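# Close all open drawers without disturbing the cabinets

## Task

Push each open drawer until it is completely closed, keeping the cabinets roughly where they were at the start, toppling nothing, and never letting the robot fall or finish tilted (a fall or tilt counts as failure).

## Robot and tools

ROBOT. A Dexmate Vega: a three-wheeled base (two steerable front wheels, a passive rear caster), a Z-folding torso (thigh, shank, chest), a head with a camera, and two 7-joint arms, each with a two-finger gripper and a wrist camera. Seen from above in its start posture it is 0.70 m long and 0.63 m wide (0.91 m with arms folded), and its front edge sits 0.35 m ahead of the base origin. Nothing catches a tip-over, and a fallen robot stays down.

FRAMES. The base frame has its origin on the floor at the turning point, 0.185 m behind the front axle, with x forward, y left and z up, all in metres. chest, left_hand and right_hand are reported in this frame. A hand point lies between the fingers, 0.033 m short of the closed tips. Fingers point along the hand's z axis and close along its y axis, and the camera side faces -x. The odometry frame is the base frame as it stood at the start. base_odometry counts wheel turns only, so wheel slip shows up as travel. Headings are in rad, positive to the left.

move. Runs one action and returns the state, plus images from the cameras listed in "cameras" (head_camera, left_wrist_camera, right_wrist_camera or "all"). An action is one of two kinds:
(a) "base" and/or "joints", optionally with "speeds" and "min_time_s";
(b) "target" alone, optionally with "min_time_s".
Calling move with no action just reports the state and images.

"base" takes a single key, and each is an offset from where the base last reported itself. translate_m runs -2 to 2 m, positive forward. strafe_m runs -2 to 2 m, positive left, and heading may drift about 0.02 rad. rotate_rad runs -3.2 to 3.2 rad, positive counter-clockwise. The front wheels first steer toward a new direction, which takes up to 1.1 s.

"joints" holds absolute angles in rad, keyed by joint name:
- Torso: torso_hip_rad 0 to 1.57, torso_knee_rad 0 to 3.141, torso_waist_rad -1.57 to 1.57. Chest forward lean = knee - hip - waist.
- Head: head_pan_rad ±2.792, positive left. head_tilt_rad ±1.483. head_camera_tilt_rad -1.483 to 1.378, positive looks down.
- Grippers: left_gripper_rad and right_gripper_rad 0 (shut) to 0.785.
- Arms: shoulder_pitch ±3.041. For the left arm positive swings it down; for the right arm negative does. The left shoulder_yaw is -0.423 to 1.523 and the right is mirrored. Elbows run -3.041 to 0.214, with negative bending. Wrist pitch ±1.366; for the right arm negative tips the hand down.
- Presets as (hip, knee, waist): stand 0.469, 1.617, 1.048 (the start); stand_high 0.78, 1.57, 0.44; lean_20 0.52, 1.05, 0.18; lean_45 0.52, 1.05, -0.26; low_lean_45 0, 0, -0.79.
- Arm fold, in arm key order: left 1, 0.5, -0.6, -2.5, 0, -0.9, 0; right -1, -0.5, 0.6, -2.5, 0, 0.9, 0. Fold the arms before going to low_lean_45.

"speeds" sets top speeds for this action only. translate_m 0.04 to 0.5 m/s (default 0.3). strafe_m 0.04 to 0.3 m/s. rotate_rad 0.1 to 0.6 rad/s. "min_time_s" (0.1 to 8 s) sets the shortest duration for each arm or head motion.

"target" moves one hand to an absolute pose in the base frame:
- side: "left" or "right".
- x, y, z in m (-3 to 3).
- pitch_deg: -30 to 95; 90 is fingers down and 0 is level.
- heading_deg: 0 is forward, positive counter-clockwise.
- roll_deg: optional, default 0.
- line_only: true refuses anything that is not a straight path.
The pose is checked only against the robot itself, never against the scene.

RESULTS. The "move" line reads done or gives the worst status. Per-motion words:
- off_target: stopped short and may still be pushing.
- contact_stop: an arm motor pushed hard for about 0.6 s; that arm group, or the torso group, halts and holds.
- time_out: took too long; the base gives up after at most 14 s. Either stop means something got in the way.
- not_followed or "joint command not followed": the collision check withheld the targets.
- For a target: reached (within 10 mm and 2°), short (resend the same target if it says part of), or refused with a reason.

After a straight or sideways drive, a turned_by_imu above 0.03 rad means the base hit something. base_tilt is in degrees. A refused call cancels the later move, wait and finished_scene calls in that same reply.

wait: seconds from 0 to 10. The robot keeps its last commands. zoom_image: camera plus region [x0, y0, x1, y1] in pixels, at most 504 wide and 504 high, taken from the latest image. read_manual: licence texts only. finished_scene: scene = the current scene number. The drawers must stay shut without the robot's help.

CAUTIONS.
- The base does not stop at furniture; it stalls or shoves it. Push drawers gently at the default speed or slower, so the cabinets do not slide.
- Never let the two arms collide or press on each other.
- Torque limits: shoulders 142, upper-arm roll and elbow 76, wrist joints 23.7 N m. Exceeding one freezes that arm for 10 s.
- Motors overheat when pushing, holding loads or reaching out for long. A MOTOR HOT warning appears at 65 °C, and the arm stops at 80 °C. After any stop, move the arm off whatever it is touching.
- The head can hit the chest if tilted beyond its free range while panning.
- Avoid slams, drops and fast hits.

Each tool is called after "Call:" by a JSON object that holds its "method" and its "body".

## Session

Call:
{"method": "move", "body": {"joints": {"head_pan_rad": 0.0, "head_tilt_rad": -0.1, "head_camera_tilt_rad": 0.3}, "cameras": ["head_camera"]}}

Call:
{"method": "move", "body": {"joints": {"head_pan_rad": 1.5}, "cameras": ["head_camera"]}}

Call:
{"method": "move", "body": {"joints": {"head_pan_rad": 2.6}, "cameras": ["head_camera"]}}

Call:
{"method": "move", "body": {"joints": {"head_pan_rad": -1.5}, "cameras": ["head_camera"]}}

Call:
{"method": "move", "body": {"joints": {"head_pan_rad": -2.6}, "cameras": ["head_camera"]}}

Scene clock: 0.83 s.
Joint torques (N m): left_arm=[5.64 -0.7 1.02 -5.59 0.29 -2.34 0.32] | right_arm=[-3.52 1.19 -0.73 -3.77 -0.03 1.9 0.12]
Motor temperatures (°C): left_arm=[27 30 31 31 34 38 35] | right_arm=[30 28 30 32 34 35 35]
move: done
base_odometry: x=+0.000 y=+0.000 heading=+0.000
turned_by_wheels: +0.000
turned_by_imu: +0.000
base_tilt: forward=+0.6 right=-0.1
base_status: not commanded
joint_positions: torso_hip_rad=+0.469 torso_knee_rad=+1.617 torso_waist_rad=+1.048 left_shoulder_pitch_rad=+2.211 left_shoulder_yaw_rad=-0.012 left_upper_arm_roll_rad=-0.018 left_elbow_rad=-1.096 left_forearm_roll_rad=+0.000 left_wrist_pitch_rad=-0.486 left_wrist_yaw_rad=+0.003 left_gripper_rad=+0.005 right_shoulder_pitch_rad=-2.205 right_shoulder_yaw_rad=+0.017 right_upper_arm_roll_rad=+0.000 right_elbow_rad=-1.113 right_forearm_roll_rad=+0.002 right_wrist_pitch_rad=+0.507 right_wrist_yaw_rad=+0.015 right_gripper_rad=+0.005 head_pan_rad=+0.000 head_tilt_rad=-0.100 head_camera_tilt_rad=+0.300
joint_status: all done
chest: x=-0.0111 y=+0.0000 z=+1.4155 quat_wxyz=(+0.999, +0.000, +0.050, +0.000) (m; base frame)
left_hand: x=+0.1612 y=+0.2371 z=+0.6182 quat_wxyz=(+0.408, -0.010, +0.913, +0.007) pitch_deg=+41.8 heading_deg=+1.6 roll_deg=+0.4 back=up (m; base frame)
right_hand: x=+0.1801 y=-0.2179 z=+0.6316 quat_wxyz=(+0.429, +0.006, +0.903, +0.010) pitch_deg=+39.2 heading_deg=+1.0 roll_deg=+1.7 back=up (m; base frame)
pictures: head_camera
Images, in order (width x height): head_camera 896x560.

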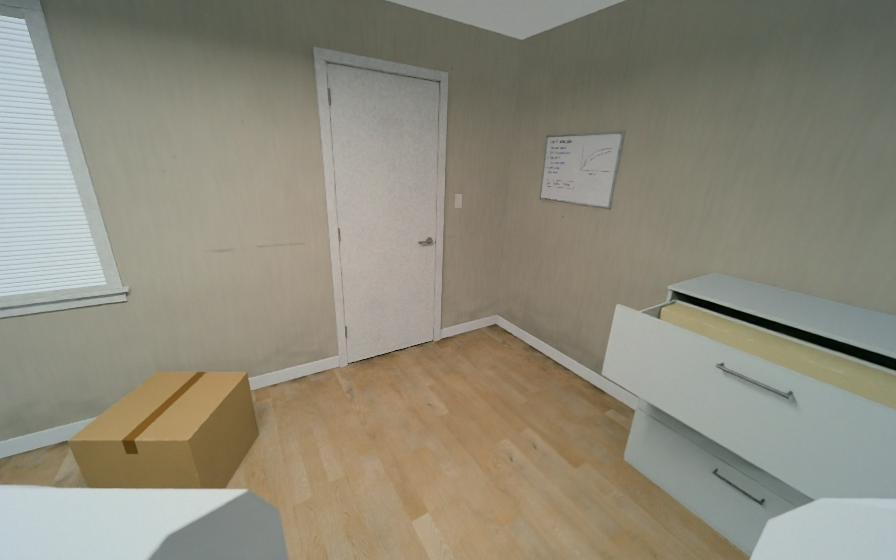

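Scene clock: 2.50 s.
Joint torques (N m): left_arm=[5.61 1.01 -0.35 -5.35 -0.1 -2.73 -0.12] | right_arm=[-3.59 -0.43 -0.91 -3.89 -0.07 1.9 0.12]
move: done
base_odometry: x=+0.000 y=+0.000 heading=+0.000
turned_by_wheels: +0.000
turned_by_imu: +0.000
base_tilt: forward=+0.7 right=+0.0
base_status: not commanded
joint_positions: torso_hip_rad=+0.469 torso_knee_rad=+1.617 torso_waist_rad=+1.048 left_shoulder_pitch_rad=+2.211 left_shoulder_yaw_rad=-0.012 left_upper_arm_roll_rad=-0.018 left_elbow_rad=-1.096 left_forearm_roll_rad=+0.000 left_wrist_pitch_rad=-0.486 left_wrist_yaw_rad=+0.003 left_gripper_rad=+0.005 right_shoulder_pitch_rad=-2.205 right_shoulder_yaw_rad=+0.017 right_upper_arm_roll_rad=+0.000 right_elbow_rad=-1.113 right_forearm_roll_rad=+0.002 right_wrist_pitch_rad=+0.507 right_wrist_yaw_rad=+0.015 right_gripper_rad=+0.005 head_pan_rad=+1.500 head_tilt_rad=-0.100 head_camera_tilt_rad=+0.300
joint_status: all done
chest: x=-0.0111 y=+0.0000 z=+1.4155 quat_wxyz=(+0.999, +0.000, +0.050, +0.000) (m; base frame)
left_hand: x=+0.1612 y=+0.2371 z=+0.6182 quat_wxyz=(+0.408, -0.010, +0.913, +0.007) pitch_deg=+41.8 heading_deg=+1.6 roll_deg=+0.4 back=up (m; base frame)
right_hand: x=+0.1801 y=-0.2179 z=+0.6316 quat_wxyz=(+0.429, +0.006, +0.903, +0.010) pitch_deg=+39.2 heading_deg=+1.0 roll_deg=+1.7 back=up (m; base frame)
pictures: head_camera
Images, in order (width x height): head_camera 896x560.

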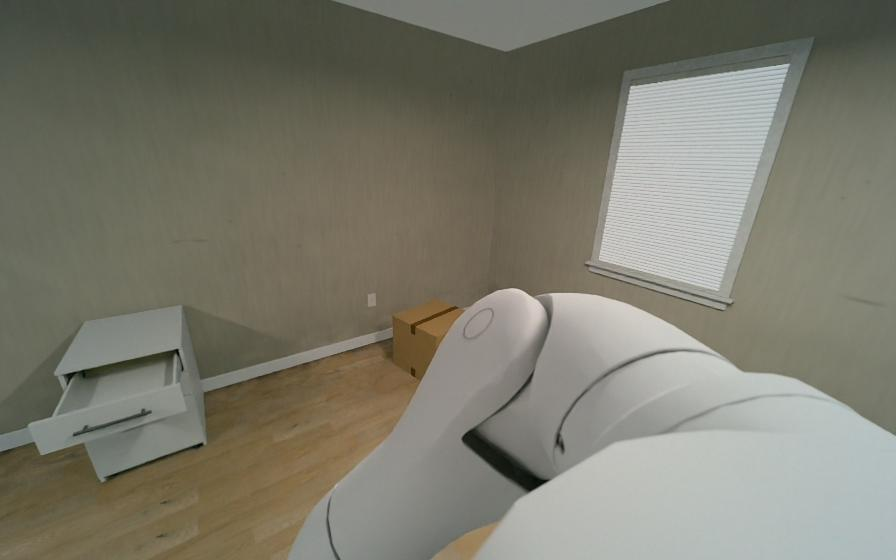

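Scene clock: 3.90 s.
Joint torques (N m): left_arm=[8.65 0.7 0.57 -6.05 -0.13 -2.32 -0.26] | right_arm=[-2.99 0.81 -0.52 -4.53 -0.13 1.86 0.2]
move: done
base_odometry: x=+0.000 y=+0.000 heading=+0.000
turned_by_wheels: +0.000
turned_by_imu: +0.000
base_tilt: forward=+0.6 right=-0.1
base_status: not commanded
joint_positions: torso_hip_rad=+0.469 torso_knee_rad=+1.617 torso_waist_rad=+1.048 left_shoulder_pitch_rad=+2.211 left_shoulder_yaw_rad=-0.012 left_upper_arm_roll_rad=-0.018 left_elbow_rad=-1.096 left_forearm_roll_rad=+0.000 left_wrist_pitch_rad=-0.486 left_wrist_yaw_rad=+0.003 left_gripper_rad=+0.005 right_shoulder_pitch_rad=-2.205 right_shoulder_yaw_rad=+0.017 right_upper_arm_roll_rad=+0.000 right_elbow_rad=-1.113 right_forearm_roll_rad=+0.002 right_wrist_pitch_rad=+0.507 right_wrist_yaw_rad=+0.015 right_gripper_rad=+0.005 head_pan_rad=+2.600 head_tilt_rad=-0.100 head_camera_tilt_rad=+0.300
joint_status: all done
chest: x=-0.0111 y=+0.0000 z=+1.4155 quat_wxyz=(+0.999, +0.000, +0.050, +0.000) (m; base frame)
left_hand: x=+0.1612 y=+0.2371 z=+0.6182 quat_wxyz=(+0.408, -0.010, +0.913, +0.007) pitch_deg=+41.8 heading_deg=+1.6 roll_deg=+0.4 back=up (m; base frame)
right_hand: x=+0.1801 y=-0.2179 z=+0.6316 quat_wxyz=(+0.429, +0.006, +0.903, +0.010) pitch_deg=+39.2 heading_deg=+1.0 roll_deg=+1.7 back=up (m; base frame)
pictures: head_camera
Images, in order (width x height): head_camera 896x560.

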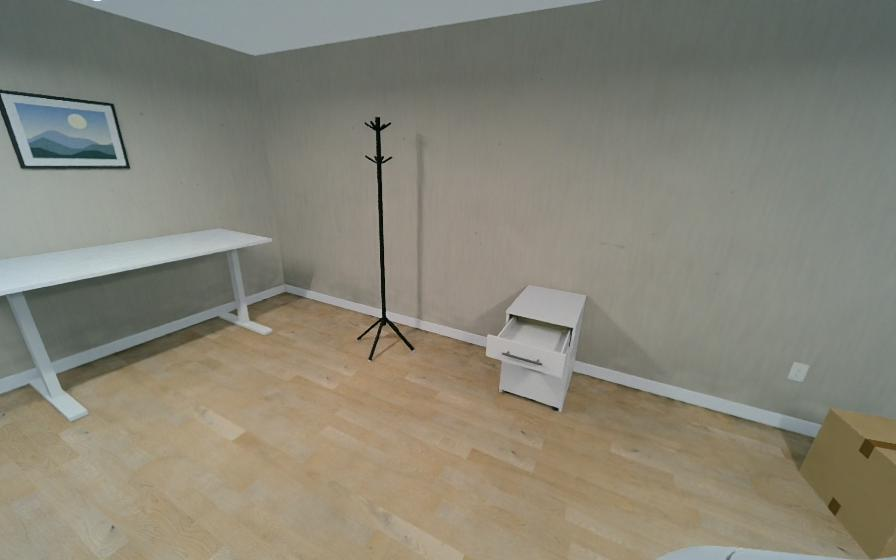

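Scene clock: 7.30 s.
Joint torques (N m): left_arm=[6.45 -2.34 -0.68 -5.91 0.35 -1.14 -0.29] | right_arm=[-3.72 1.25 -0.71 -4.89 -0.04 1.87 0.14]
move: done
base_odometry: x=+0.000 y=+0.000 heading=+0.000
turned_by_wheels: +0.000
turned_by_imu: +0.001
base_tilt: forward=+0.7 right=+0.0
base_status: not commanded
joint_positions: torso_hip_rad=+0.469 torso_knee_rad=+1.617 torso_waist_rad=+1.048 left_shoulder_pitch_rad=+2.211 left_shoulder_yaw_rad=-0.012 left_upper_arm_roll_rad=-0.018 left_elbow_rad=-1.096 left_forearm_roll_rad=+0.000 left_wrist_pitch_rad=-0.486 left_wrist_yaw_rad=+0.003 left_gripper_rad=+0.005 right_shoulder_pitch_rad=-2.205 right_shoulder_yaw_rad=+0.017 right_upper_arm_roll_rad=+0.000 right_elbow_rad=-1.113 right_forearm_roll_rad=+0.002 right_wrist_pitch_rad=+0.507 right_wrist_yaw_rad=+0.015 right_gripper_rad=+0.005 head_pan_rad=-1.500 head_tilt_rad=-0.100 head_camera_tilt_rad=+0.300
joint_status: all done
chest: x=-0.0111 y=+0.0000 z=+1.4155 quat_wxyz=(+0.999, +0.000, +0.050, +0.000) (m; base frame)
left_hand: x=+0.1612 y=+0.2371 z=+0.6182 quat_wxyz=(+0.408, -0.010, +0.913, +0.007) pitch_deg=+41.8 heading_deg=+1.6 roll_deg=+0.4 back=up (m; base frame)
right_hand: x=+0.1801 y=-0.2179 z=+0.6316 quat_wxyz=(+0.429, +0.006, +0.903, +0.010) pitch_deg=+39.2 heading_deg=+1.0 roll_deg=+1.7 back=up (m; base frame)
pictures: head_camera
Images, in order (width x height): head_camera 896x560.

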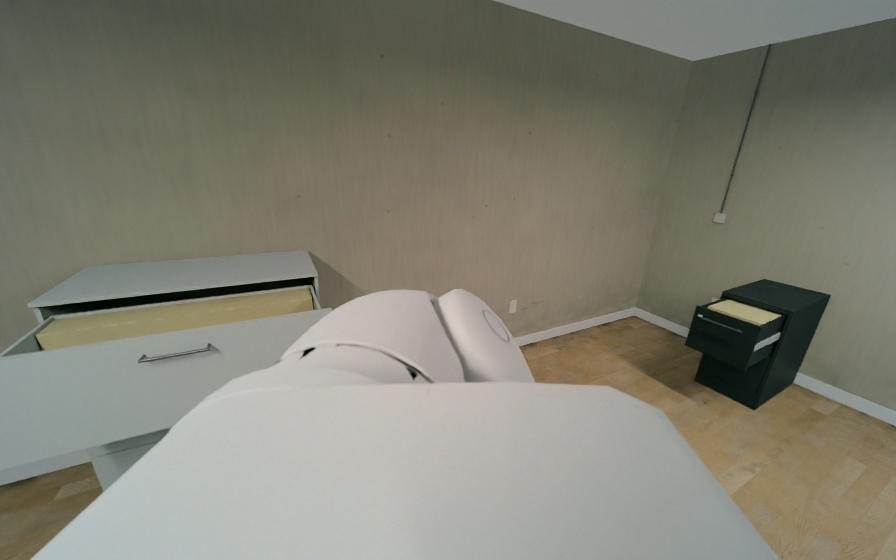

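Scene clock: 8.70 s.
Joint torques (N m): left_arm=[6.57 -0.63 -0.85 -5.78 -0.42 -2.09 0.25] | right_arm=[-3.22 0.78 -0.83 -3.94 0.02 2.62 0.16]
move: done
base_odometry: x=+0.000 y=+0.000 heading=+0.000
turned_by_wheels: +0.000
turned_by_imu: +0.000
base_tilt: forward=+0.7 right=+0.0
base_status: not commanded
joint_positions: torso_hip_rad=+0.469 torso_knee_rad=+1.617 torso_waist_rad=+1.048 left_shoulder_pitch_rad=+2.211 left_shoulder_yaw_rad=-0.012 left_upper_arm_roll_rad=-0.018 left_elbow_rad=-1.096 left_forearm_roll_rad=+0.000 left_wrist_pitch_rad=-0.486 left_wrist_yaw_rad=+0.003 left_gripper_rad=+0.005 right_shoulder_pitch_rad=-2.205 right_shoulder_yaw_rad=+0.017 right_upper_arm_roll_rad=+0.000 right_elbow_rad=-1.113 right_forearm_roll_rad=+0.002 right_wrist_pitch_rad=+0.507 right_wrist_yaw_rad=+0.015 right_gripper_rad=+0.005 head_pan_rad=-2.600 head_tilt_rad=-0.100 head_camera_tilt_rad=+0.300
joint_status: all done
chest: x=-0.0111 y=+0.0000 z=+1.4155 quat_wxyz=(+0.999, +0.000, +0.050, +0.000) (m; base frame)
left_hand: x=+0.1612 y=+0.2371 z=+0.6182 quat_wxyz=(+0.408, -0.010, +0.913, +0.007) pitch_deg=+41.8 heading_deg=+1.6 roll_deg=+0.4 back=up (m; base frame)
right_hand: x=+0.1801 y=-0.2179 z=+0.6316 quat_wxyz=(+0.429, +0.006, +0.903, +0.010) pitch_deg=+39.2 heading_deg=+1.0 roll_deg=+1.7 back=up (m; base frame)
pictures: head_camera
Images, in order (width x height): head_camera 896x560.

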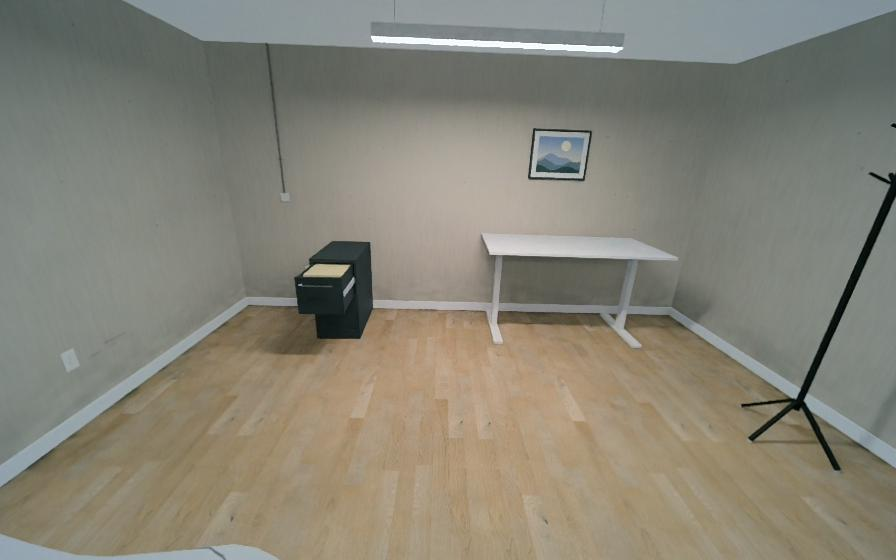

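Call:
{"method": "move", "body": {"base": {"rotate_rad": -1.049}, "joints": {"torso_hip_rad": 0.27, "torso_knee_rad": 0.965, "torso_waist_rad": 0.185, "left_shoulder_pitch_rad": 0.572, "left_shoulder_yaw_rad": 0.36, "left_upper_arm_roll_rad": 0.752, "left_elbow_rad": -1.368, "left_forearm_roll_rad": -0.698, "left_wrist_pitch_rad": 0.136, "left_wrist_yaw_rad": 0.595, "right_shoulder_pitch_rad": -0.572, "right_shoulder_yaw_rad": -0.36, "right_upper_arm_roll_rad": -0.752, "right_elbow_rad": -1.368, "right_forearm_roll_rad": 0.698, "right_wrist_pitch_rad": -0.136, "right_wrist_yaw_rad": -0.595, "head_pan_rad": 0.0, "head_tilt_rad": 0.0, "head_camera_tilt_rad": 0.0}}}

Call:
{"method": "move", "body": {"base": {"strafe_m": 0.22}, "cameras": ["head_camera"]}}

Scene clock: 90.77 s.
Joint torques (N m): left_arm=[-17.54 3.05 -7.12 -11.36 0.76 -1.97 0.02] | right_arm=[23.08 0.51 2.08 -10.02 -0.77 1.71 -0.16]
move: done
base_odometry: x=+0.001 y=+0.000 heading=-1.051
turned_by_wheels: -1.051
turned_by_imu: -1.029
base_tilt: forward=+0.7 right=-0.1
base_status: done
joint_positions: torso_hip_rad=+0.270 torso_knee_rad=+0.965 torso_waist_rad=+0.185 left_shoulder_pitch_rad=+0.578 left_shoulder_yaw_rad=+0.358 left_upper_arm_roll_rad=+0.749 left_elbow_rad=-1.367 left_forearm_roll_rad=-0.695 left_wrist_pitch_rad=+0.134 left_wrist_yaw_rad=+0.592 left_gripper_rad=+0.005 right_shoulder_pitch_rad=-0.578 right_shoulder_yaw_rad=-0.358 right_upper_arm_roll_rad=-0.749 right_elbow_rad=-1.367 right_forearm_roll_rad=+0.695 right_wrist_pitch_rad=-0.134 right_wrist_yaw_rad=-0.592 right_gripper_rad=+0.005 head_pan_rad=+0.000 head_tilt_rad=+0.000 head_camera_tilt_rad=+0.000
joint_status: all done
chest: x=+0.0405 y=+0.0000 z=+1.2409 quat_wxyz=(+0.968, +0.000, +0.252, +0.000) (m; base frame)
left_hand: x=+0.8240 y=+0.1216 z=+0.8609 quat_wxyz=(+0.628, -0.001, +0.778, -0.001) pitch_deg=+12.2 heading_deg=+0.0 roll_deg=-0.1 back=up (m; base frame)
right_hand: x=+0.8241 y=-0.1218 z=+0.8609 quat_wxyz=(+0.628, +0.001, +0.778, +0.001) pitch_deg=+12.2 heading_deg=+0.0 roll_deg=+0.1 back=up (m; base frame)
pictures: none

Scene clock: 93.80 s.
Joint torques (N m): left_arm=[-17.98 -0.56 -6.98 -13.56 0.32 -1.13 0.29] | right_arm=[22.32 -0.85 2.95 -10.58 -0.71 1.4 -0.13]
move: done
base_odometry: x=+0.191 y=+0.110 heading=-1.047
turned_by_wheels: +0.003
turned_by_imu: +0.002
base_tilt: forward=+0.7 right=-0.1
base_status: done
joint_positions: torso_hip_rad=+0.270 torso_knee_rad=+0.965 torso_waist_rad=+0.185 left_shoulder_pitch_rad=+0.572 left_shoulder_yaw_rad=+0.360 left_upper_arm_roll_rad=+0.752 left_elbow_rad=-1.368 left_forearm_roll_rad=-0.698 left_wrist_pitch_rad=+0.136 left_wrist_yaw_rad=+0.595 left_gripper_rad=+0.005 right_shoulder_pitch_rad=-0.573 right_shoulder_yaw_rad=-0.360 right_upper_arm_roll_rad=-0.752 right_elbow_rad=-1.368 right_forearm_roll_rad=+0.698 right_wrist_pitch_rad=-0.136 right_wrist_yaw_rad=-0.595 right_gripper_rad=+0.005 head_pan_rad=+0.000 head_tilt_rad=+0.000 head_camera_tilt_rad=+0.000
joint_status: not commanded
chest: x=+0.0405 y=+0.0000 z=+1.2409 quat_wxyz=(+0.968, +0.000, +0.252, +0.000) (m; base frame)
left_hand: x=+0.8254 y=+0.1213 z=+0.8636 quat_wxyz=(+0.629, +0.000, +0.778, +0.000) pitch_deg=+12.1 heading_deg=+0.0 roll_deg=+0.0 back=up (m; base frame)
right_hand: x=+0.8254 y=-0.1216 z=+0.8635 quat_wxyz=(+0.629, +0.000, +0.778, +0.000) pitch_deg=+12.1 heading_deg=+0.0 roll_deg=+0.0 back=up (m; base frame)
pictures: head_camera
Images, in order (width x height): head_camera 896x560.

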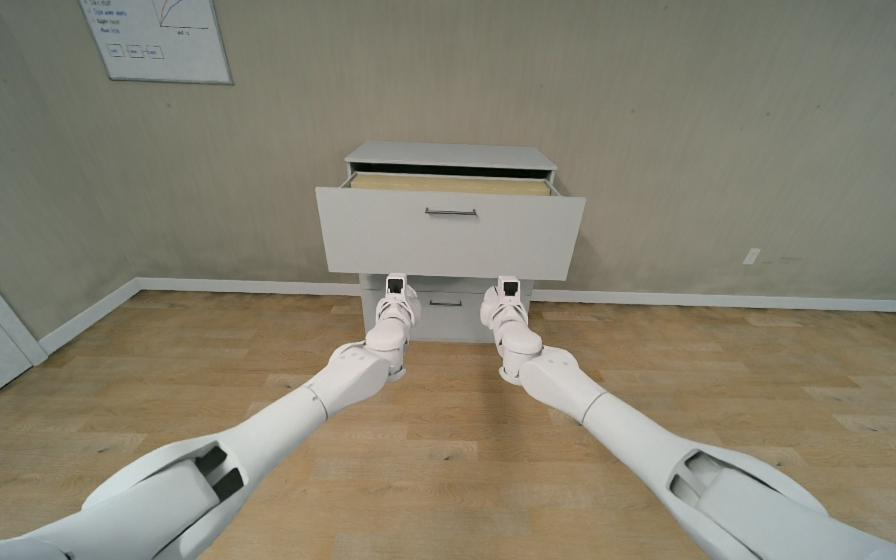

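Call:
{"method": "move", "body": {"base": {"translate_m": 0.745}, "speeds": {"translate_m": 0.15}, "cameras": ["all"]}}

Scene clock: 114.27 s.
Joint torques (N m): left_arm=[-32.59 -0.48 -17.9 -10.47 1.72 -5.13 -1.21] | right_arm=[25.65 -0.14 13.66 -8.49 -3.31 5.1 1.06]
move: done
base_odometry: x=+0.565 y=-0.534 heading=-1.048
turned_by_wheels: +0.000
turned_by_imu: +0.000
base_tilt: forward=+0.6 right=-0.1
base_status: done
joint_positions: torso_hip_rad=+0.270 torso_knee_rad=+0.964 torso_waist_rad=+0.185 left_shoulder_pitch_rad=+0.573 left_shoulder_yaw_rad=+0.360 left_upper_arm_roll_rad=+0.753 left_elbow_rad=-1.368 left_forearm_roll_rad=-0.698 left_wrist_pitch_rad=+0.137 left_wrist_yaw_rad=+0.595 left_gripper_rad=+0.005 right_shoulder_pitch_rad=-0.573 right_shoulder_yaw_rad=-0.360 right_upper_arm_roll_rad=-0.753 right_elbow_rad=-1.368 right_forearm_roll_rad=+0.699 right_wrist_pitch_rad=-0.137 right_wrist_yaw_rad=-0.595 right_gripper_rad=+0.005 head_pan_rad=+0.000 head_tilt_rad=+0.000 head_camera_tilt_rad=+0.000
joint_status: not commanded
chest: x=+0.0395 y=+0.0000 z=+1.2409 quat_wxyz=(+0.968, +0.000, +0.252, +0.000) (m; base frame)
left_hand: x=+0.8244 y=+0.1210 z=+0.8636 quat_wxyz=(+0.628, +0.000, +0.778, +0.000) pitch_deg=+12.1 heading_deg=+0.0 roll_deg=+0.0 back=up (m; base frame)
right_hand: x=+0.8245 y=-0.1212 z=+0.8637 quat_wxyz=(+0.628, +0.000, +0.778, +0.000) pitch_deg=+12.1 heading_deg=+0.0 roll_deg=+0.0 back=up (m; base frame)
pictures: head_camera, left_wrist_camera, right_wrist_camera
Images, in order (width x height): head_camera 896x560, left_wrist_camera 672x420, right_wrist_camera 672x420.

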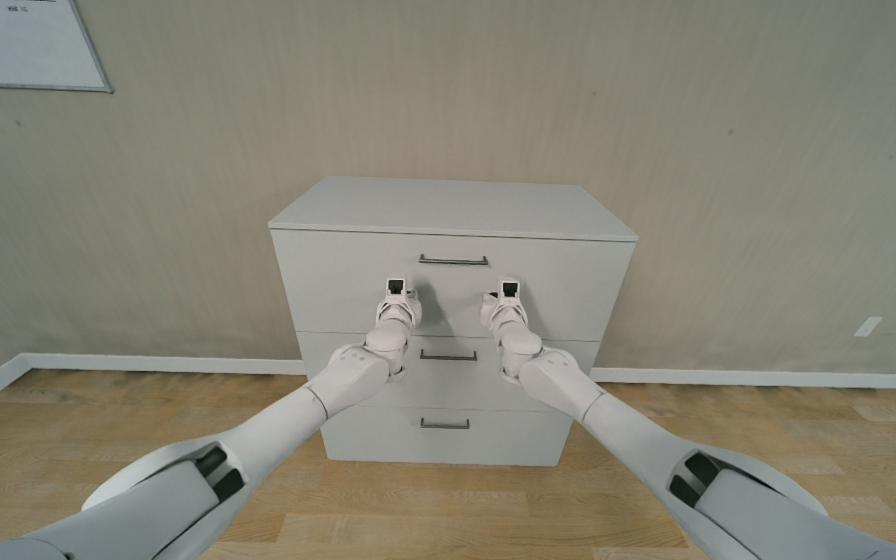

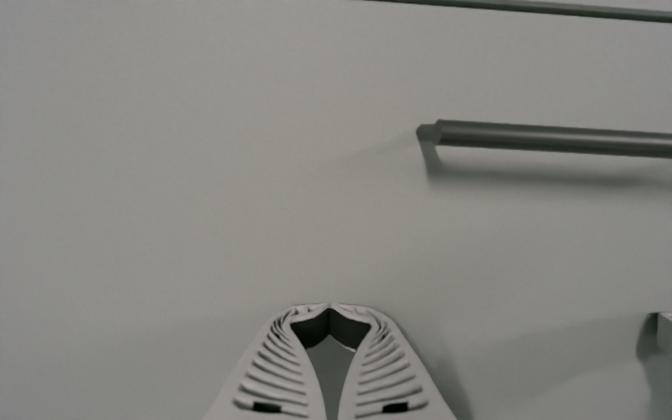

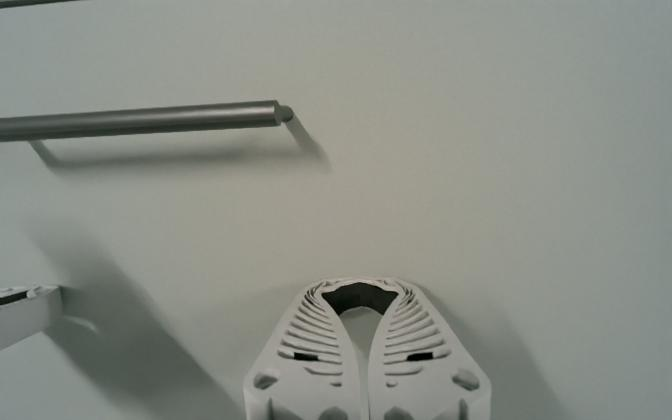

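Call:
{"method": "move", "body": {"base": {"translate_m": -0.16}}}

Call:
{"method": "move", "body": {"base": {"rotate_rad": -1.6}, "joints": {"torso_hip_rad": 0.1125, "torso_knee_rad": 0.405, "torso_waist_rad": -0.39, "head_camera_tilt_rad": -0.2}}}

Call:
{"method": "move", "body": {"base": {"strafe_m": 0.285}}}

Call:
{"method": "move", "body": {"base": {"translate_m": 1.55}, "speeds": {"translate_m": 0.4}, "cameras": ["head_camera"]}}

Scene clock: 126.97 s.
Joint torques (N m): left_arm=[-18.15 -0.91 -9.34 -11.75 0.27 -3.2 -0.57] | right_arm=[21.97 0.76 10.34 -8.56 -1.47 2.29 0.11]
move: done
base_odometry: x=+0.485 y=-0.395 heading=-1.047
turned_by_wheels: +0.000
turned_by_imu: +0.002
base_tilt: forward=+0.7 right=-0.1
base_status: done
joint_positions: torso_hip_rad=+0.270 torso_knee_rad=+0.965 torso_waist_rad=+0.185 left_shoulder_pitch_rad=+0.572 left_shoulder_yaw_rad=+0.360 left_upper_arm_roll_rad=+0.752 left_elbow_rad=-1.368 left_forearm_roll_rad=-0.698 left_wrist_pitch_rad=+0.136 left_wrist_yaw_rad=+0.595 left_gripper_rad=+0.005 right_shoulder_pitch_rad=-0.572 right_shoulder_yaw_rad=-0.360 right_upper_arm_roll_rad=-0.752 right_elbow_rad=-1.368 right_forearm_roll_rad=+0.698 right_wrist_pitch_rad=-0.136 right_wrist_yaw_rad=-0.595 right_gripper_rad=+0.005 head_pan_rad=+0.000 head_tilt_rad=+0.000 head_camera_tilt_rad=+0.000
joint_status: not commanded
chest: x=+0.0405 y=+0.0000 z=+1.2408 quat_wxyz=(+0.968, +0.000, +0.252, +0.000) (m; base frame)
left_hand: x=+0.8253 y=+0.1212 z=+0.8635 quat_wxyz=(+0.629, +0.000, +0.778, +0.000) pitch_deg=+12.1 heading_deg=+0.0 roll_deg=+0.0 back=up (m; base frame)
right_hand: x=+0.8252 y=-0.1213 z=+0.8633 quat_wxyz=(+0.628, +0.000, +0.778, +0.000) pitch_deg=+12.1 heading_deg=+0.0 roll_deg=+0.0 back=up (m; base frame)
pictures: none

Scene clock: 131.23 s.
Joint torques (N m): left_arm=[-18.27 -0.36 -10.88 -10.82 0.28 -2.52 -0.27] | right_arm=[19.27 0.01 9.02 -8.01 -1.38 1.7 0.06]
move: done
base_odometry: x=+0.486 y=-0.397 heading=-2.650
turned_by_wheels: -1.602
turned_by_imu: -1.569
base_tilt: forward=+0.6 right=-0.1
base_status: done
joint_positions: torso_hip_rad=+0.113 torso_knee_rad=+0.405 torso_waist_rad=-0.390 left_shoulder_pitch_rad=+0.572 left_shoulder_yaw_rad=+0.360 left_upper_arm_roll_rad=+0.752 left_elbow_rad=-1.368 left_forearm_roll_rad=-0.698 left_wrist_pitch_rad=+0.136 left_wrist_yaw_rad=+0.595 left_gripper_rad=+0.005 right_shoulder_pitch_rad=-0.572 right_shoulder_yaw_rad=-0.360 right_upper_arm_roll_rad=-0.752 right_elbow_rad=-1.368 right_forearm_roll_rad=+0.698 right_wrist_pitch_rad=-0.136 right_wrist_yaw_rad=-0.595 right_gripper_rad=+0.005 head_pan_rad=+0.000 head_tilt_rad=+0.000 head_camera_tilt_rad=-0.200
joint_status: all done
chest: x=+0.0227 y=+0.0000 z=+1.0227 quat_wxyz=(+0.942, +0.000, +0.335, +0.000) (m; base frame)
left_hand: x=+0.7311 y=+0.1212 z=+0.5162 quat_wxyz=(+0.559, +0.000, +0.829, +0.000) pitch_deg=+22.0 heading_deg=+0.0 roll_deg=+0.0 back=up (m; base frame)
right_hand: x=+0.7310 y=-0.1213 z=+0.5161 quat_wxyz=(+0.559, +0.000, +0.829, +0.000) pitch_deg=+22.0 heading_deg=+0.0 roll_deg=+0.0 back=up (m; base frame)
pictures: none

Scene clock: 134.13 s.
Joint torques (N m): left_arm=[-16.04 1.48 -8.8 -12.47 1.26 -2.13 -0.23] | right_arm=[19.07 0.47 8.9 -8.41 -1.49 2.28 0.17]
move: done
base_odometry: x=+0.621 y=-0.647 heading=-2.645
turned_by_wheels: +0.004
turned_by_imu: +0.003
base_tilt: forward=+0.7 right=-0.1
base_status: done
joint_positions: torso_hip_rad=+0.113 torso_knee_rad=+0.405 torso_waist_rad=-0.390 left_shoulder_pitch_rad=+0.572 left_shoulder_yaw_rad=+0.360 left_upper_arm_roll_rad=+0.752 left_elbow_rad=-1.368 left_forearm_roll_rad=-0.698 left_wrist_pitch_rad=+0.136 left_wrist_yaw_rad=+0.595 left_gripper_rad=+0.005 right_shoulder_pitch_rad=-0.572 right_shoulder_yaw_rad=-0.360 right_upper_arm_roll_rad=-0.752 right_elbow_rad=-1.368 right_forearm_roll_rad=+0.698 right_wrist_pitch_rad=-0.136 right_wrist_yaw_rad=-0.595 right_gripper_rad=+0.005 head_pan_rad=+0.000 head_tilt_rad=+0.000 head_camera_tilt_rad=-0.200
joint_status: not commanded
chest: x=+0.0227 y=+0.0000 z=+1.0226 quat_wxyz=(+0.942, +0.000, +0.335, +0.000) (m; base frame)
left_hand: x=+0.7311 y=+0.1212 z=+0.5162 quat_wxyz=(+0.559, +0.000, +0.829, +0.000) pitch_deg=+22.0 heading_deg=+0.0 roll_deg=+0.0 back=up (m; base frame)
right_hand: x=+0.7310 y=-0.1213 z=+0.5161 quat_wxyz=(+0.559, +0.000, +0.829, +0.000) pitch_deg=+22.0 heading_deg=+0.0 roll_deg=+0.0 back=up (m; base frame)
pictures: none

Scene clock: 140.43 s.
Joint torques (N m): left_arm=[-16.04 0.3 -8.53 -11.99 -0.48 -1.36 0.17] | right_arm=[18.99 0.97 8.92 -8.38 -1.45 2.12 0.27]
move: done
base_odometry: x=-0.740 y=-1.388 heading=-2.646
turned_by_wheels: +0.000
turned_by_imu: +0.000
base_tilt: forward=+0.7 right=+0.0
base_status: done
joint_positions: torso_hip_rad=+0.112 torso_knee_rad=+0.405 torso_waist_rad=-0.390 left_shoulder_pitch_rad=+0.572 left_shoulder_yaw_rad=+0.360 left_upper_arm_roll_rad=+0.752 left_elbow_rad=-1.368 left_forearm_roll_rad=-0.698 left_wrist_pitch_rad=+0.136 left_wrist_yaw_rad=+0.595 left_gripper_rad=+0.005 right_shoulder_pitch_rad=-0.572 right_shoulder_yaw_rad=-0.360 right_upper_arm_roll_rad=-0.752 right_elbow_rad=-1.368 right_forearm_roll_rad=+0.698 right_wrist_pitch_rad=-0.136 right_wrist_yaw_rad=-0.595 right_gripper_rad=+0.005 head_pan_rad=+0.000 head_tilt_rad=+0.000 head_camera_tilt_rad=-0.200
joint_status: not commanded
chest: x=+0.0227 y=+0.0000 z=+1.0226 quat_wxyz=(+0.942, +0.000, +0.335, +0.000) (m; base frame)
left_hand: x=+0.7311 y=+0.1212 z=+0.5162 quat_wxyz=(+0.559, +0.000, +0.829, +0.000) pitch_deg=+22.0 heading_deg=+0.0 roll_deg=+0.0 back=up (m; base frame)
right_hand: x=+0.7310 y=-0.1213 z=+0.5160 quat_wxyz=(+0.559, +0.000, +0.829, +0.000) pitch_deg=+22.0 heading_deg=+0.0 roll_deg=+0.0 back=up (m; base frame)
pictures: head_camera
Images, in order (width x height): head_camera 896x560.

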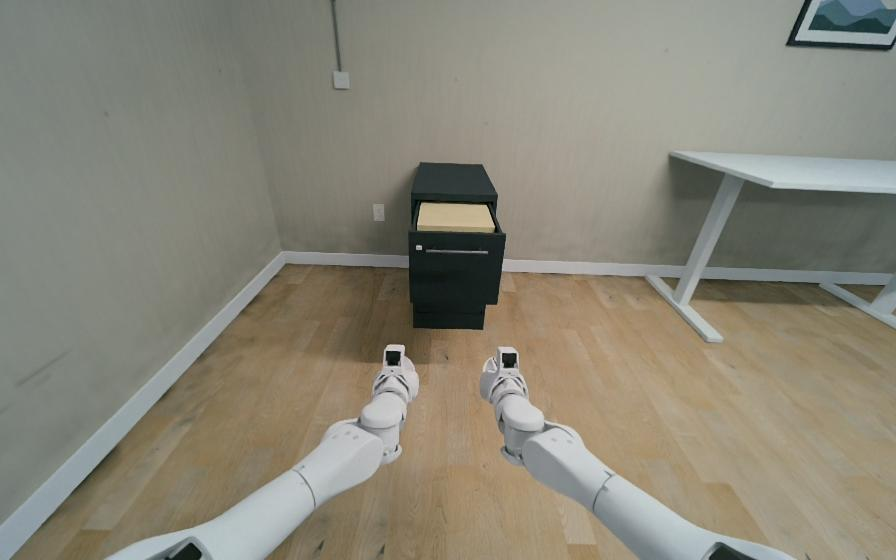

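Call:
{"method": "move", "body": {"base": {"strafe_m": -0.03}}}

Call:
{"method": "move", "body": {"base": {"translate_m": 0.71}, "speeds": {"translate_m": 0.15}, "cameras": ["all"]}}

Scene clock: 156.70 s.
Joint torques (N m): left_arm=[-15.06 0.57 -9.31 -10.93 0.56 -2.42 -0.03] | right_arm=[18.88 0.51 8.55 -8.38 -1.33 1.71 0.11]
move: done
base_odometry: x=-0.754 y=-1.362 heading=-2.646
turned_by_wheels: +0.000
turned_by_imu: +0.000
base_tilt: forward=+0.7 right=-0.1
base_status: done
joint_positions: torso_hip_rad=+0.112 torso_knee_rad=+0.405 torso_waist_rad=-0.390 left_shoulder_pitch_rad=+0.572 left_shoulder_yaw_rad=+0.360 left_upper_arm_roll_rad=+0.752 left_elbow_rad=-1.368 left_forearm_roll_rad=-0.698 left_wrist_pitch_rad=+0.136 left_wrist_yaw_rad=+0.595 left_gripper_rad=+0.005 right_shoulder_pitch_rad=-0.572 right_shoulder_yaw_rad=-0.360 right_upper_arm_roll_rad=-0.752 right_elbow_rad=-1.368 right_forearm_roll_rad=+0.698 right_wrist_pitch_rad=-0.136 right_wrist_yaw_rad=-0.595 right_gripper_rad=+0.005 head_pan_rad=+0.000 head_tilt_rad=+0.000 head_camera_tilt_rad=-0.200
joint_status: not commanded
chest: x=+0.0227 y=+0.0000 z=+1.0226 quat_wxyz=(+0.942, +0.000, +0.335, +0.000) (m; base frame)
left_hand: x=+0.7311 y=+0.1212 z=+0.5162 quat_wxyz=(+0.559, +0.000, +0.829, +0.000) pitch_deg=+22.0 heading_deg=+0.0 roll_deg=+0.0 back=up (m; base frame)
right_hand: x=+0.7310 y=-0.1213 z=+0.5161 quat_wxyz=(+0.559, +0.000, +0.829, +0.000) pitch_deg=+22.0 heading_deg=+0.0 roll_deg=+0.0 back=up (m; base frame)
pictures: none

Scene clock: 162.97 s.
Joint torques (N m): left_arm=[-14.62 1.13 -8.12 -10.77 0.99 -3.27 -0.43] | right_arm=[18.8 0.47 8.55 -9.19 -1.45 1.52 0.24]
move: done
base_odometry: x=-1.378 y=-1.701 heading=-2.646
turned_by_wheels: +0.000
turned_by_imu: -0.002
base_tilt: forward=+0.7 right=+0.0
base_status: done
joint_positions: torso_hip_rad=+0.112 torso_knee_rad=+0.405 torso_waist_rad=-0.390 left_shoulder_pitch_rad=+0.572 left_shoulder_yaw_rad=+0.360 left_upper_arm_roll_rad=+0.752 left_elbow_rad=-1.368 left_forearm_roll_rad=-0.698 left_wrist_pitch_rad=+0.136 left_wrist_yaw_rad=+0.595 left_gripper_rad=+0.005 right_shoulder_pitch_rad=-0.572 right_shoulder_yaw_rad=-0.360 right_upper_arm_roll_rad=-0.752 right_elbow_rad=-1.368 right_forearm_roll_rad=+0.698 right_wrist_pitch_rad=-0.136 right_wrist_yaw_rad=-0.595 right_gripper_rad=+0.005 head_pan_rad=+0.000 head_tilt_rad=+0.000 head_camera_tilt_rad=-0.200
joint_status: not commanded
chest: x=+0.0227 y=+0.0000 z=+1.0226 quat_wxyz=(+0.942, +0.000, +0.335, +0.000) (m; base frame)
left_hand: x=+0.7311 y=+0.1212 z=+0.5162 quat_wxyz=(+0.559, +0.000, +0.829, +0.000) pitch_deg=+22.0 heading_deg=+0.0 roll_deg=+0.0 back=up (m; base frame)
right_hand: x=+0.7310 y=-0.1213 z=+0.5161 quat_wxyz=(+0.559, +0.000, +0.829, +0.000) pitch_deg=+22.0 heading_deg=+0.0 roll_deg=+0.0 back=up (m; base frame)
pictures: head_camera, left_wrist_camera, right_wrist_camera
Images, in order (width x height): head_camera 896x560, left_wrist_camera 672x420, right_wrist_camera 672x420.

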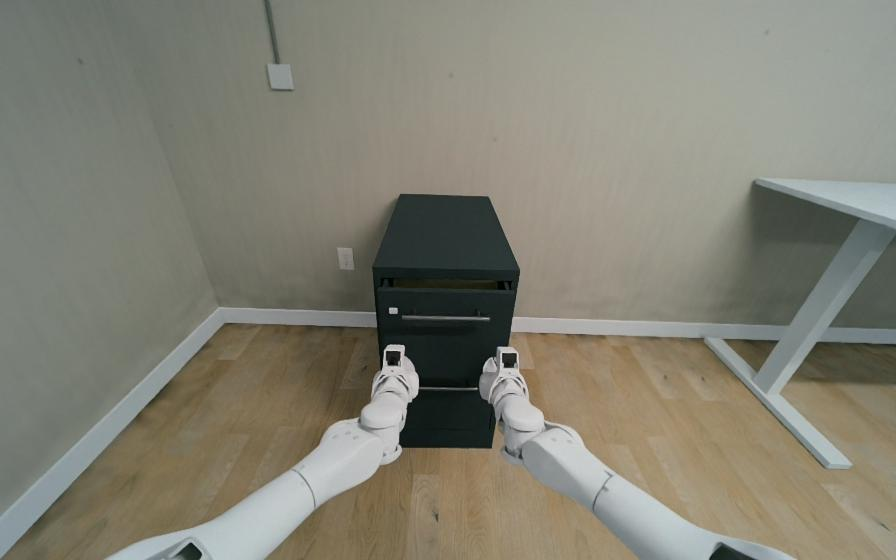

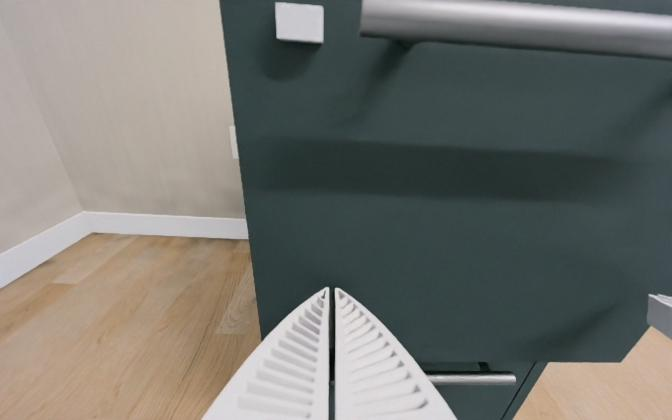

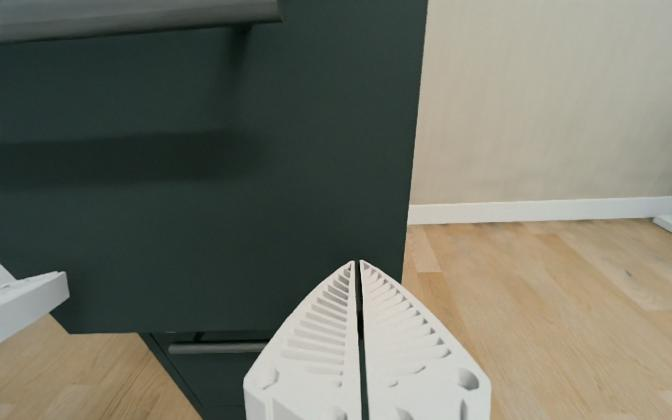

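Call:
{"method": "move", "body": {"base": {"translate_m": 0.075}, "speeds": {"translate_m": 0.1}, "cameras": ["all"]}}

Scene clock: 173.13 s.
Joint torques (N m): left_arm=[-27.33 1.62 -14.6 -12.11 1.91 -4.58 -0.59] | right_arm=[21.7 1.1 10.95 -8.92 -2.52 3.71 0.96]
move: done
base_odometry: x=-1.444 y=-1.736 heading=-2.646
turned_by_wheels: +0.000
turned_by_imu: +0.001
base_tilt: forward=+0.6 right=-0.1
base_status: done
joint_positions: torso_hip_rad=+0.113 torso_knee_rad=+0.405 torso_waist_rad=-0.390 left_shoulder_pitch_rad=+0.573 left_shoulder_yaw_rad=+0.360 left_upper_arm_roll_rad=+0.753 left_elbow_rad=-1.368 left_forearm_roll_rad=-0.698 left_wrist_pitch_rad=+0.137 left_wrist_yaw_rad=+0.595 left_gripper_rad=+0.005 right_shoulder_pitch_rad=-0.573 right_shoulder_yaw_rad=-0.360 right_upper_arm_roll_rad=-0.753 right_elbow_rad=-1.368 right_forearm_roll_rad=+0.698 right_wrist_pitch_rad=-0.137 right_wrist_yaw_rad=-0.595 right_gripper_rad=+0.005 head_pan_rad=+0.000 head_tilt_rad=+0.000 head_camera_tilt_rad=-0.200
joint_status: not commanded
chest: x=+0.0223 y=+0.0000 z=+1.0227 quat_wxyz=(+0.942, +0.000, +0.334, +0.000) (m; base frame)
left_hand: x=+0.7305 y=+0.1210 z=+0.5160 quat_wxyz=(+0.559, +0.000, +0.829, +0.000) pitch_deg=+22.0 heading_deg=+0.0 roll_deg=+0.0 back=up (m; base frame)
right_hand: x=+0.7307 y=-0.1213 z=+0.5162 quat_wxyz=(+0.559, +0.000, +0.829, +0.000) pitch_deg=+22.0 heading_deg=+0.0 roll_deg=+0.0 back=up (m; base frame)
pictures: head_camera, left_wrist_camera, right_wrist_camera
Images, in order (width x height): head_camera 896x560, left_wrist_camera 672x420, right_wrist_camera 672x420.

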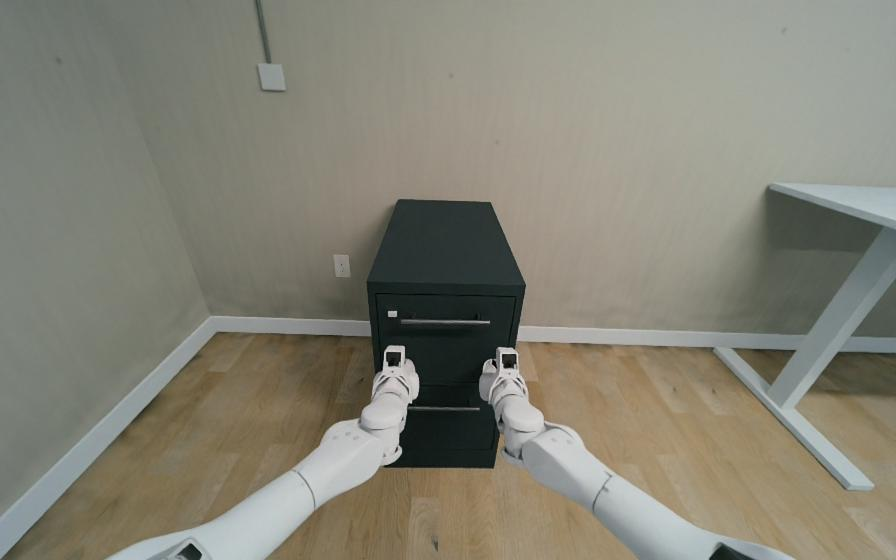

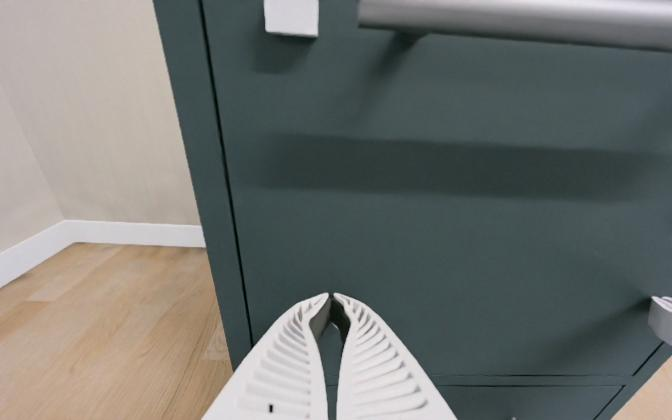

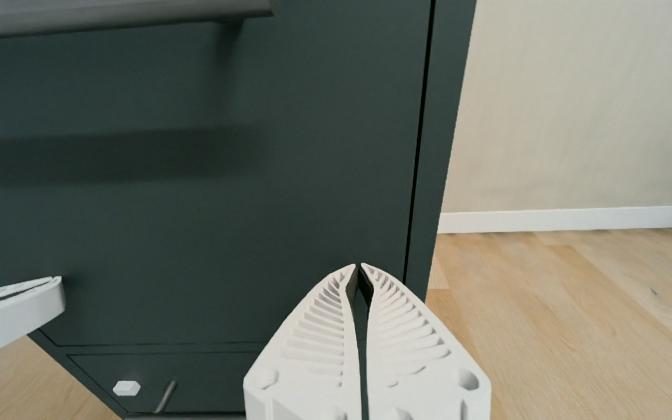

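Call:
{"method": "move", "body": {"base": {"translate_m": -1.664}, "speeds": {"translate_m": 0.5}}}

Call:
{"method": "move", "body": {"base": {"rotate_rad": -1.603}, "joints": {"torso_hip_rad": 0.155, "torso_knee_rad": 0.558, "torso_waist_rad": -0.238, "head_camera_tilt_rad": -0.15}}}

Call:
{"method": "move", "body": {"base": {"translate_m": 1.4}, "speeds": {"translate_m": 0.45}, "cameras": ["head_camera"]}}

Scene clock: 192.10 s.
Joint torques (N m): left_arm=[-14.1 0.55 -10.13 -11 0.42 -1.87 -0.37] | right_arm=[19.39 0.13 9.06 -8.9 -1.47 1.66 0.28]
move: done
base_odometry: x=+0.019 y=-0.943 heading=-2.647
turned_by_wheels: -0.001
turned_by_imu: -0.001
base_tilt: forward=+0.6 right=-0.1
base_status: done
joint_positions: torso_hip_rad=+0.112 torso_knee_rad=+0.405 torso_waist_rad=-0.390 left_shoulder_pitch_rad=+0.572 left_shoulder_yaw_rad=+0.360 left_upper_arm_roll_rad=+0.752 left_elbow_rad=-1.368 left_forearm_roll_rad=-0.698 left_wrist_pitch_rad=+0.136 left_wrist_yaw_rad=+0.595 left_gripper_rad=+0.005 right_shoulder_pitch_rad=-0.572 right_shoulder_yaw_rad=-0.360 right_upper_arm_roll_rad=-0.752 right_elbow_rad=-1.368 right_forearm_roll_rad=+0.698 right_wrist_pitch_rad=-0.136 right_wrist_yaw_rad=-0.595 right_gripper_rad=+0.005 head_pan_rad=+0.000 head_tilt_rad=+0.000 head_camera_tilt_rad=-0.200
joint_status: not commanded
chest: x=+0.0227 y=+0.0000 z=+1.0226 quat_wxyz=(+0.942, +0.000, +0.335, +0.000) (m; base frame)
left_hand: x=+0.7311 y=+0.1212 z=+0.5162 quat_wxyz=(+0.559, +0.000, +0.829, +0.000) pitch_deg=+22.0 heading_deg=+0.0 roll_deg=+0.0 back=up (m; base frame)
right_hand: x=+0.7310 y=-0.1213 z=+0.5160 quat_wxyz=(+0.559, +0.000, +0.829, +0.000) pitch_deg=+22.0 heading_deg=+0.0 roll_deg=+0.0 back=up (m; base frame)
pictures: none

Scene clock: 196.33 s.
Joint torques (N m): left_arm=[-14.92 -1.46 -8.27 -11.84 0.61 -2.05 -0.7] | right_arm=[19.41 0.22 8.79 -9.37 -1.37 2.15 0.14]
move: done
base_odometry: x=+0.017 y=-0.944 heading=+2.031
turned_by_wheels: -1.605
turned_by_imu: -1.575
base_tilt: forward=+0.7 right=-0.1
base_status: done
joint_positions: torso_hip_rad=+0.155 torso_knee_rad=+0.558 torso_waist_rad=-0.238 left_shoulder_pitch_rad=+0.572 left_shoulder_yaw_rad=+0.360 left_upper_arm_roll_rad=+0.752 left_elbow_rad=-1.368 left_forearm_roll_rad=-0.698 left_wrist_pitch_rad=+0.136 left_wrist_yaw_rad=+0.595 left_gripper_rad=+0.005 right_shoulder_pitch_rad=-0.572 right_shoulder_yaw_rad=-0.360 right_upper_arm_roll_rad=-0.752 right_elbow_rad=-1.368 right_forearm_roll_rad=+0.698 right_wrist_pitch_rad=-0.136 right_wrist_yaw_rad=-0.595 right_gripper_rad=+0.005 head_pan_rad=+0.000 head_tilt_rad=+0.000 head_camera_tilt_rad=-0.150
joint_status: all done
chest: x=+0.0264 y=+0.0000 z=+1.0868 quat_wxyz=(+0.949, +0.000, +0.315, +0.000) (m; base frame)
left_hand: x=+0.7552 y=+0.1212 z=+0.6101 quat_wxyz=(+0.576, +0.000, +0.817, +0.000) pitch_deg=+19.6 heading_deg=+0.0 roll_deg=+0.0 back=up (m; base frame)
right_hand: x=+0.7551 y=-0.1213 z=+0.6099 quat_wxyz=(+0.576, +0.000, +0.817, +0.000) pitch_deg=+19.6 heading_deg=+0.0 roll_deg=+0.0 back=up (m; base frame)
pictures: none

Scene clock: 201.73 s.
Joint torques (N m): left_arm=[-14.89 0.94 -9.69 -9.6 1.06 -2.97 0.48] | right_arm=[18.49 0.81 9.26 -8.4 -1.47 1.9 0.13]
move: done
base_odometry: x=-0.608 y=+0.309 heading=+2.031
turned_by_wheels: +0.000
turned_by_imu: +0.000
base_tilt: forward=+0.7 right=-0.1
base_status: done
joint_positions: torso_hip_rad=+0.155 torso_knee_rad=+0.558 torso_waist_rad=-0.238 left_shoulder_pitch_rad=+0.572 left_shoulder_yaw_rad=+0.360 left_upper_arm_roll_rad=+0.752 left_elbow_rad=-1.368 left_forearm_roll_rad=-0.698 left_wrist_pitch_rad=+0.136 left_wrist_yaw_rad=+0.595 left_gripper_rad=+0.005 right_shoulder_pitch_rad=-0.572 right_shoulder_yaw_rad=-0.360 right_upper_arm_roll_rad=-0.752 right_elbow_rad=-1.368 right_forearm_roll_rad=+0.698 right_wrist_pitch_rad=-0.136 right_wrist_yaw_rad=-0.595 right_gripper_rad=+0.005 head_pan_rad=+0.000 head_tilt_rad=+0.000 head_camera_tilt_rad=-0.150
joint_status: not commanded
chest: x=+0.0264 y=+0.0000 z=+1.0868 quat_wxyz=(+0.949, +0.000, +0.315, +0.000) (m; base frame)
left_hand: x=+0.7552 y=+0.1212 z=+0.6102 quat_wxyz=(+0.576, +0.000, +0.817, +0.000) pitch_deg=+19.6 heading_deg=+0.0 roll_deg=+0.0 back=up (m; base frame)
right_hand: x=+0.7551 y=-0.1213 z=+0.6100 quat_wxyz=(+0.576, +0.000, +0.817, +0.000) pitch_deg=+19.6 heading_deg=+0.0 roll_deg=+0.0 back=up (m; base frame)
pictures: head_camera
Images, in order (width x height): head_camera 896x560.

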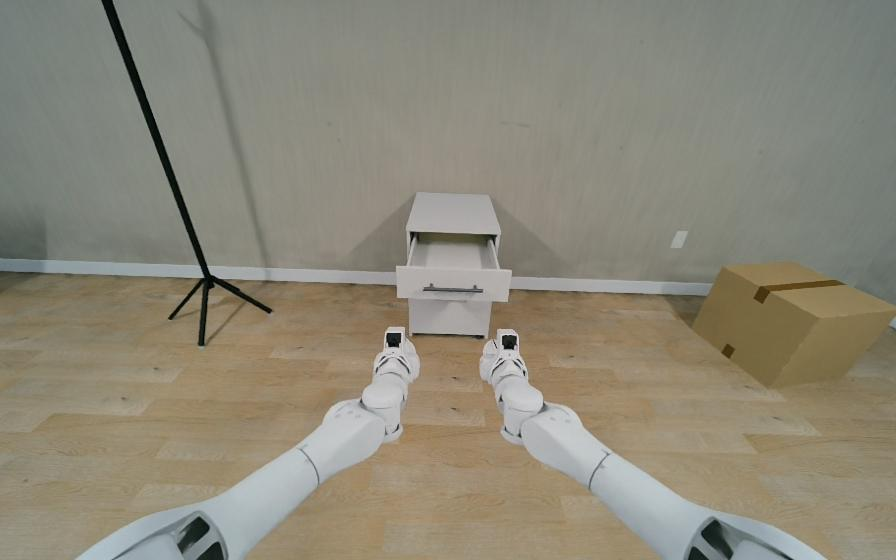

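Call:
{"method": "move", "body": {"base": {"translate_m": 0.66}, "joints": {"torso_hip_rad": 0.139, "torso_knee_rad": 0.501, "torso_waist_rad": -0.295}, "speeds": {"translate_m": 0.15}, "cameras": ["all"]}}

Scene clock: 228.23 s.
Joint torques (N m): left_arm=[-17.46 -1.07 -9.01 -11.21 0.92 -2.32 -0.05] | right_arm=[17.99 1.23 7.5 -8.84 -1.27 2.08 0.27]
move: done
base_odometry: x=-0.902 y=+0.899 heading=+2.030
turned_by_wheels: +0.000
turned_by_imu: +0.001
base_tilt: forward=+0.7 right=+0.0
base_status: done
joint_positions: torso_hip_rad=+0.139 torso_knee_rad=+0.501 torso_waist_rad=-0.295 left_shoulder_pitch_rad=+0.572 left_shoulder_yaw_rad=+0.360 left_upper_arm_roll_rad=+0.752 left_elbow_rad=-1.368 left_forearm_roll_rad=-0.698 left_wrist_pitch_rad=+0.136 left_wrist_yaw_rad=+0.595 left_gripper_rad=+0.005 right_shoulder_pitch_rad=-0.572 right_shoulder_yaw_rad=-0.360 right_upper_arm_roll_rad=-0.752 right_elbow_rad=-1.368 right_forearm_roll_rad=+0.698 right_wrist_pitch_rad=-0.136 right_wrist_yaw_rad=-0.595 right_gripper_rad=+0.005 head_pan_rad=+0.000 head_tilt_rad=+0.000 head_camera_tilt_rad=-0.150
joint_status: all done
chest: x=+0.0249 y=+0.0000 z=+1.0632 quat_wxyz=(+0.946, +0.000, +0.323, +0.000) (m; base frame)
left_hand: x=+0.7460 y=+0.1212 z=+0.5751 quat_wxyz=(+0.570, +0.000, +0.822, +0.000) pitch_deg=+20.5 heading_deg=+0.0 roll_deg=+0.0 back=up (m; base frame)
right_hand: x=+0.7460 y=-0.1214 z=+0.5750 quat_wxyz=(+0.570, +0.000, +0.822, +0.000) pitch_deg=+20.5 heading_deg=+0.0 roll_deg=+0.0 back=up (m; base frame)
pictures: head_camera, left_wrist_camera, right_wrist_camera
Images, in order (width x height): head_camera 896x560, left_wrist_camera 672x420, right_wrist_camera 672x420.

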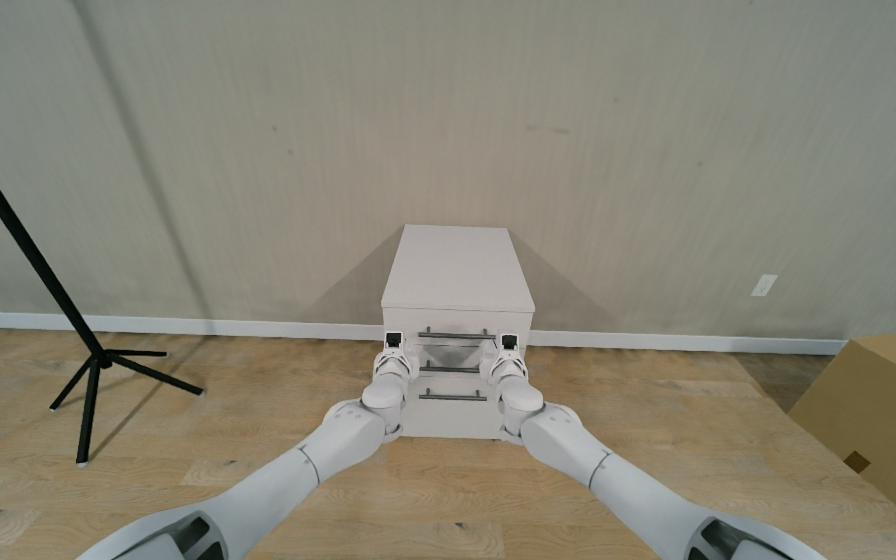

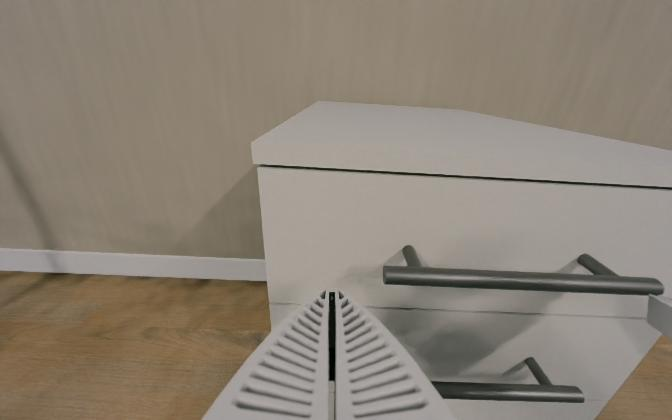

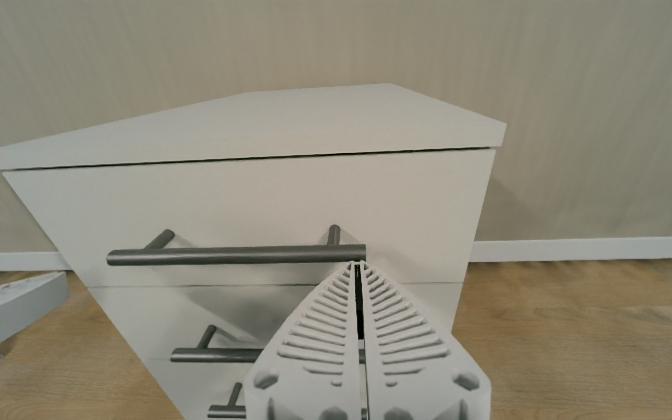

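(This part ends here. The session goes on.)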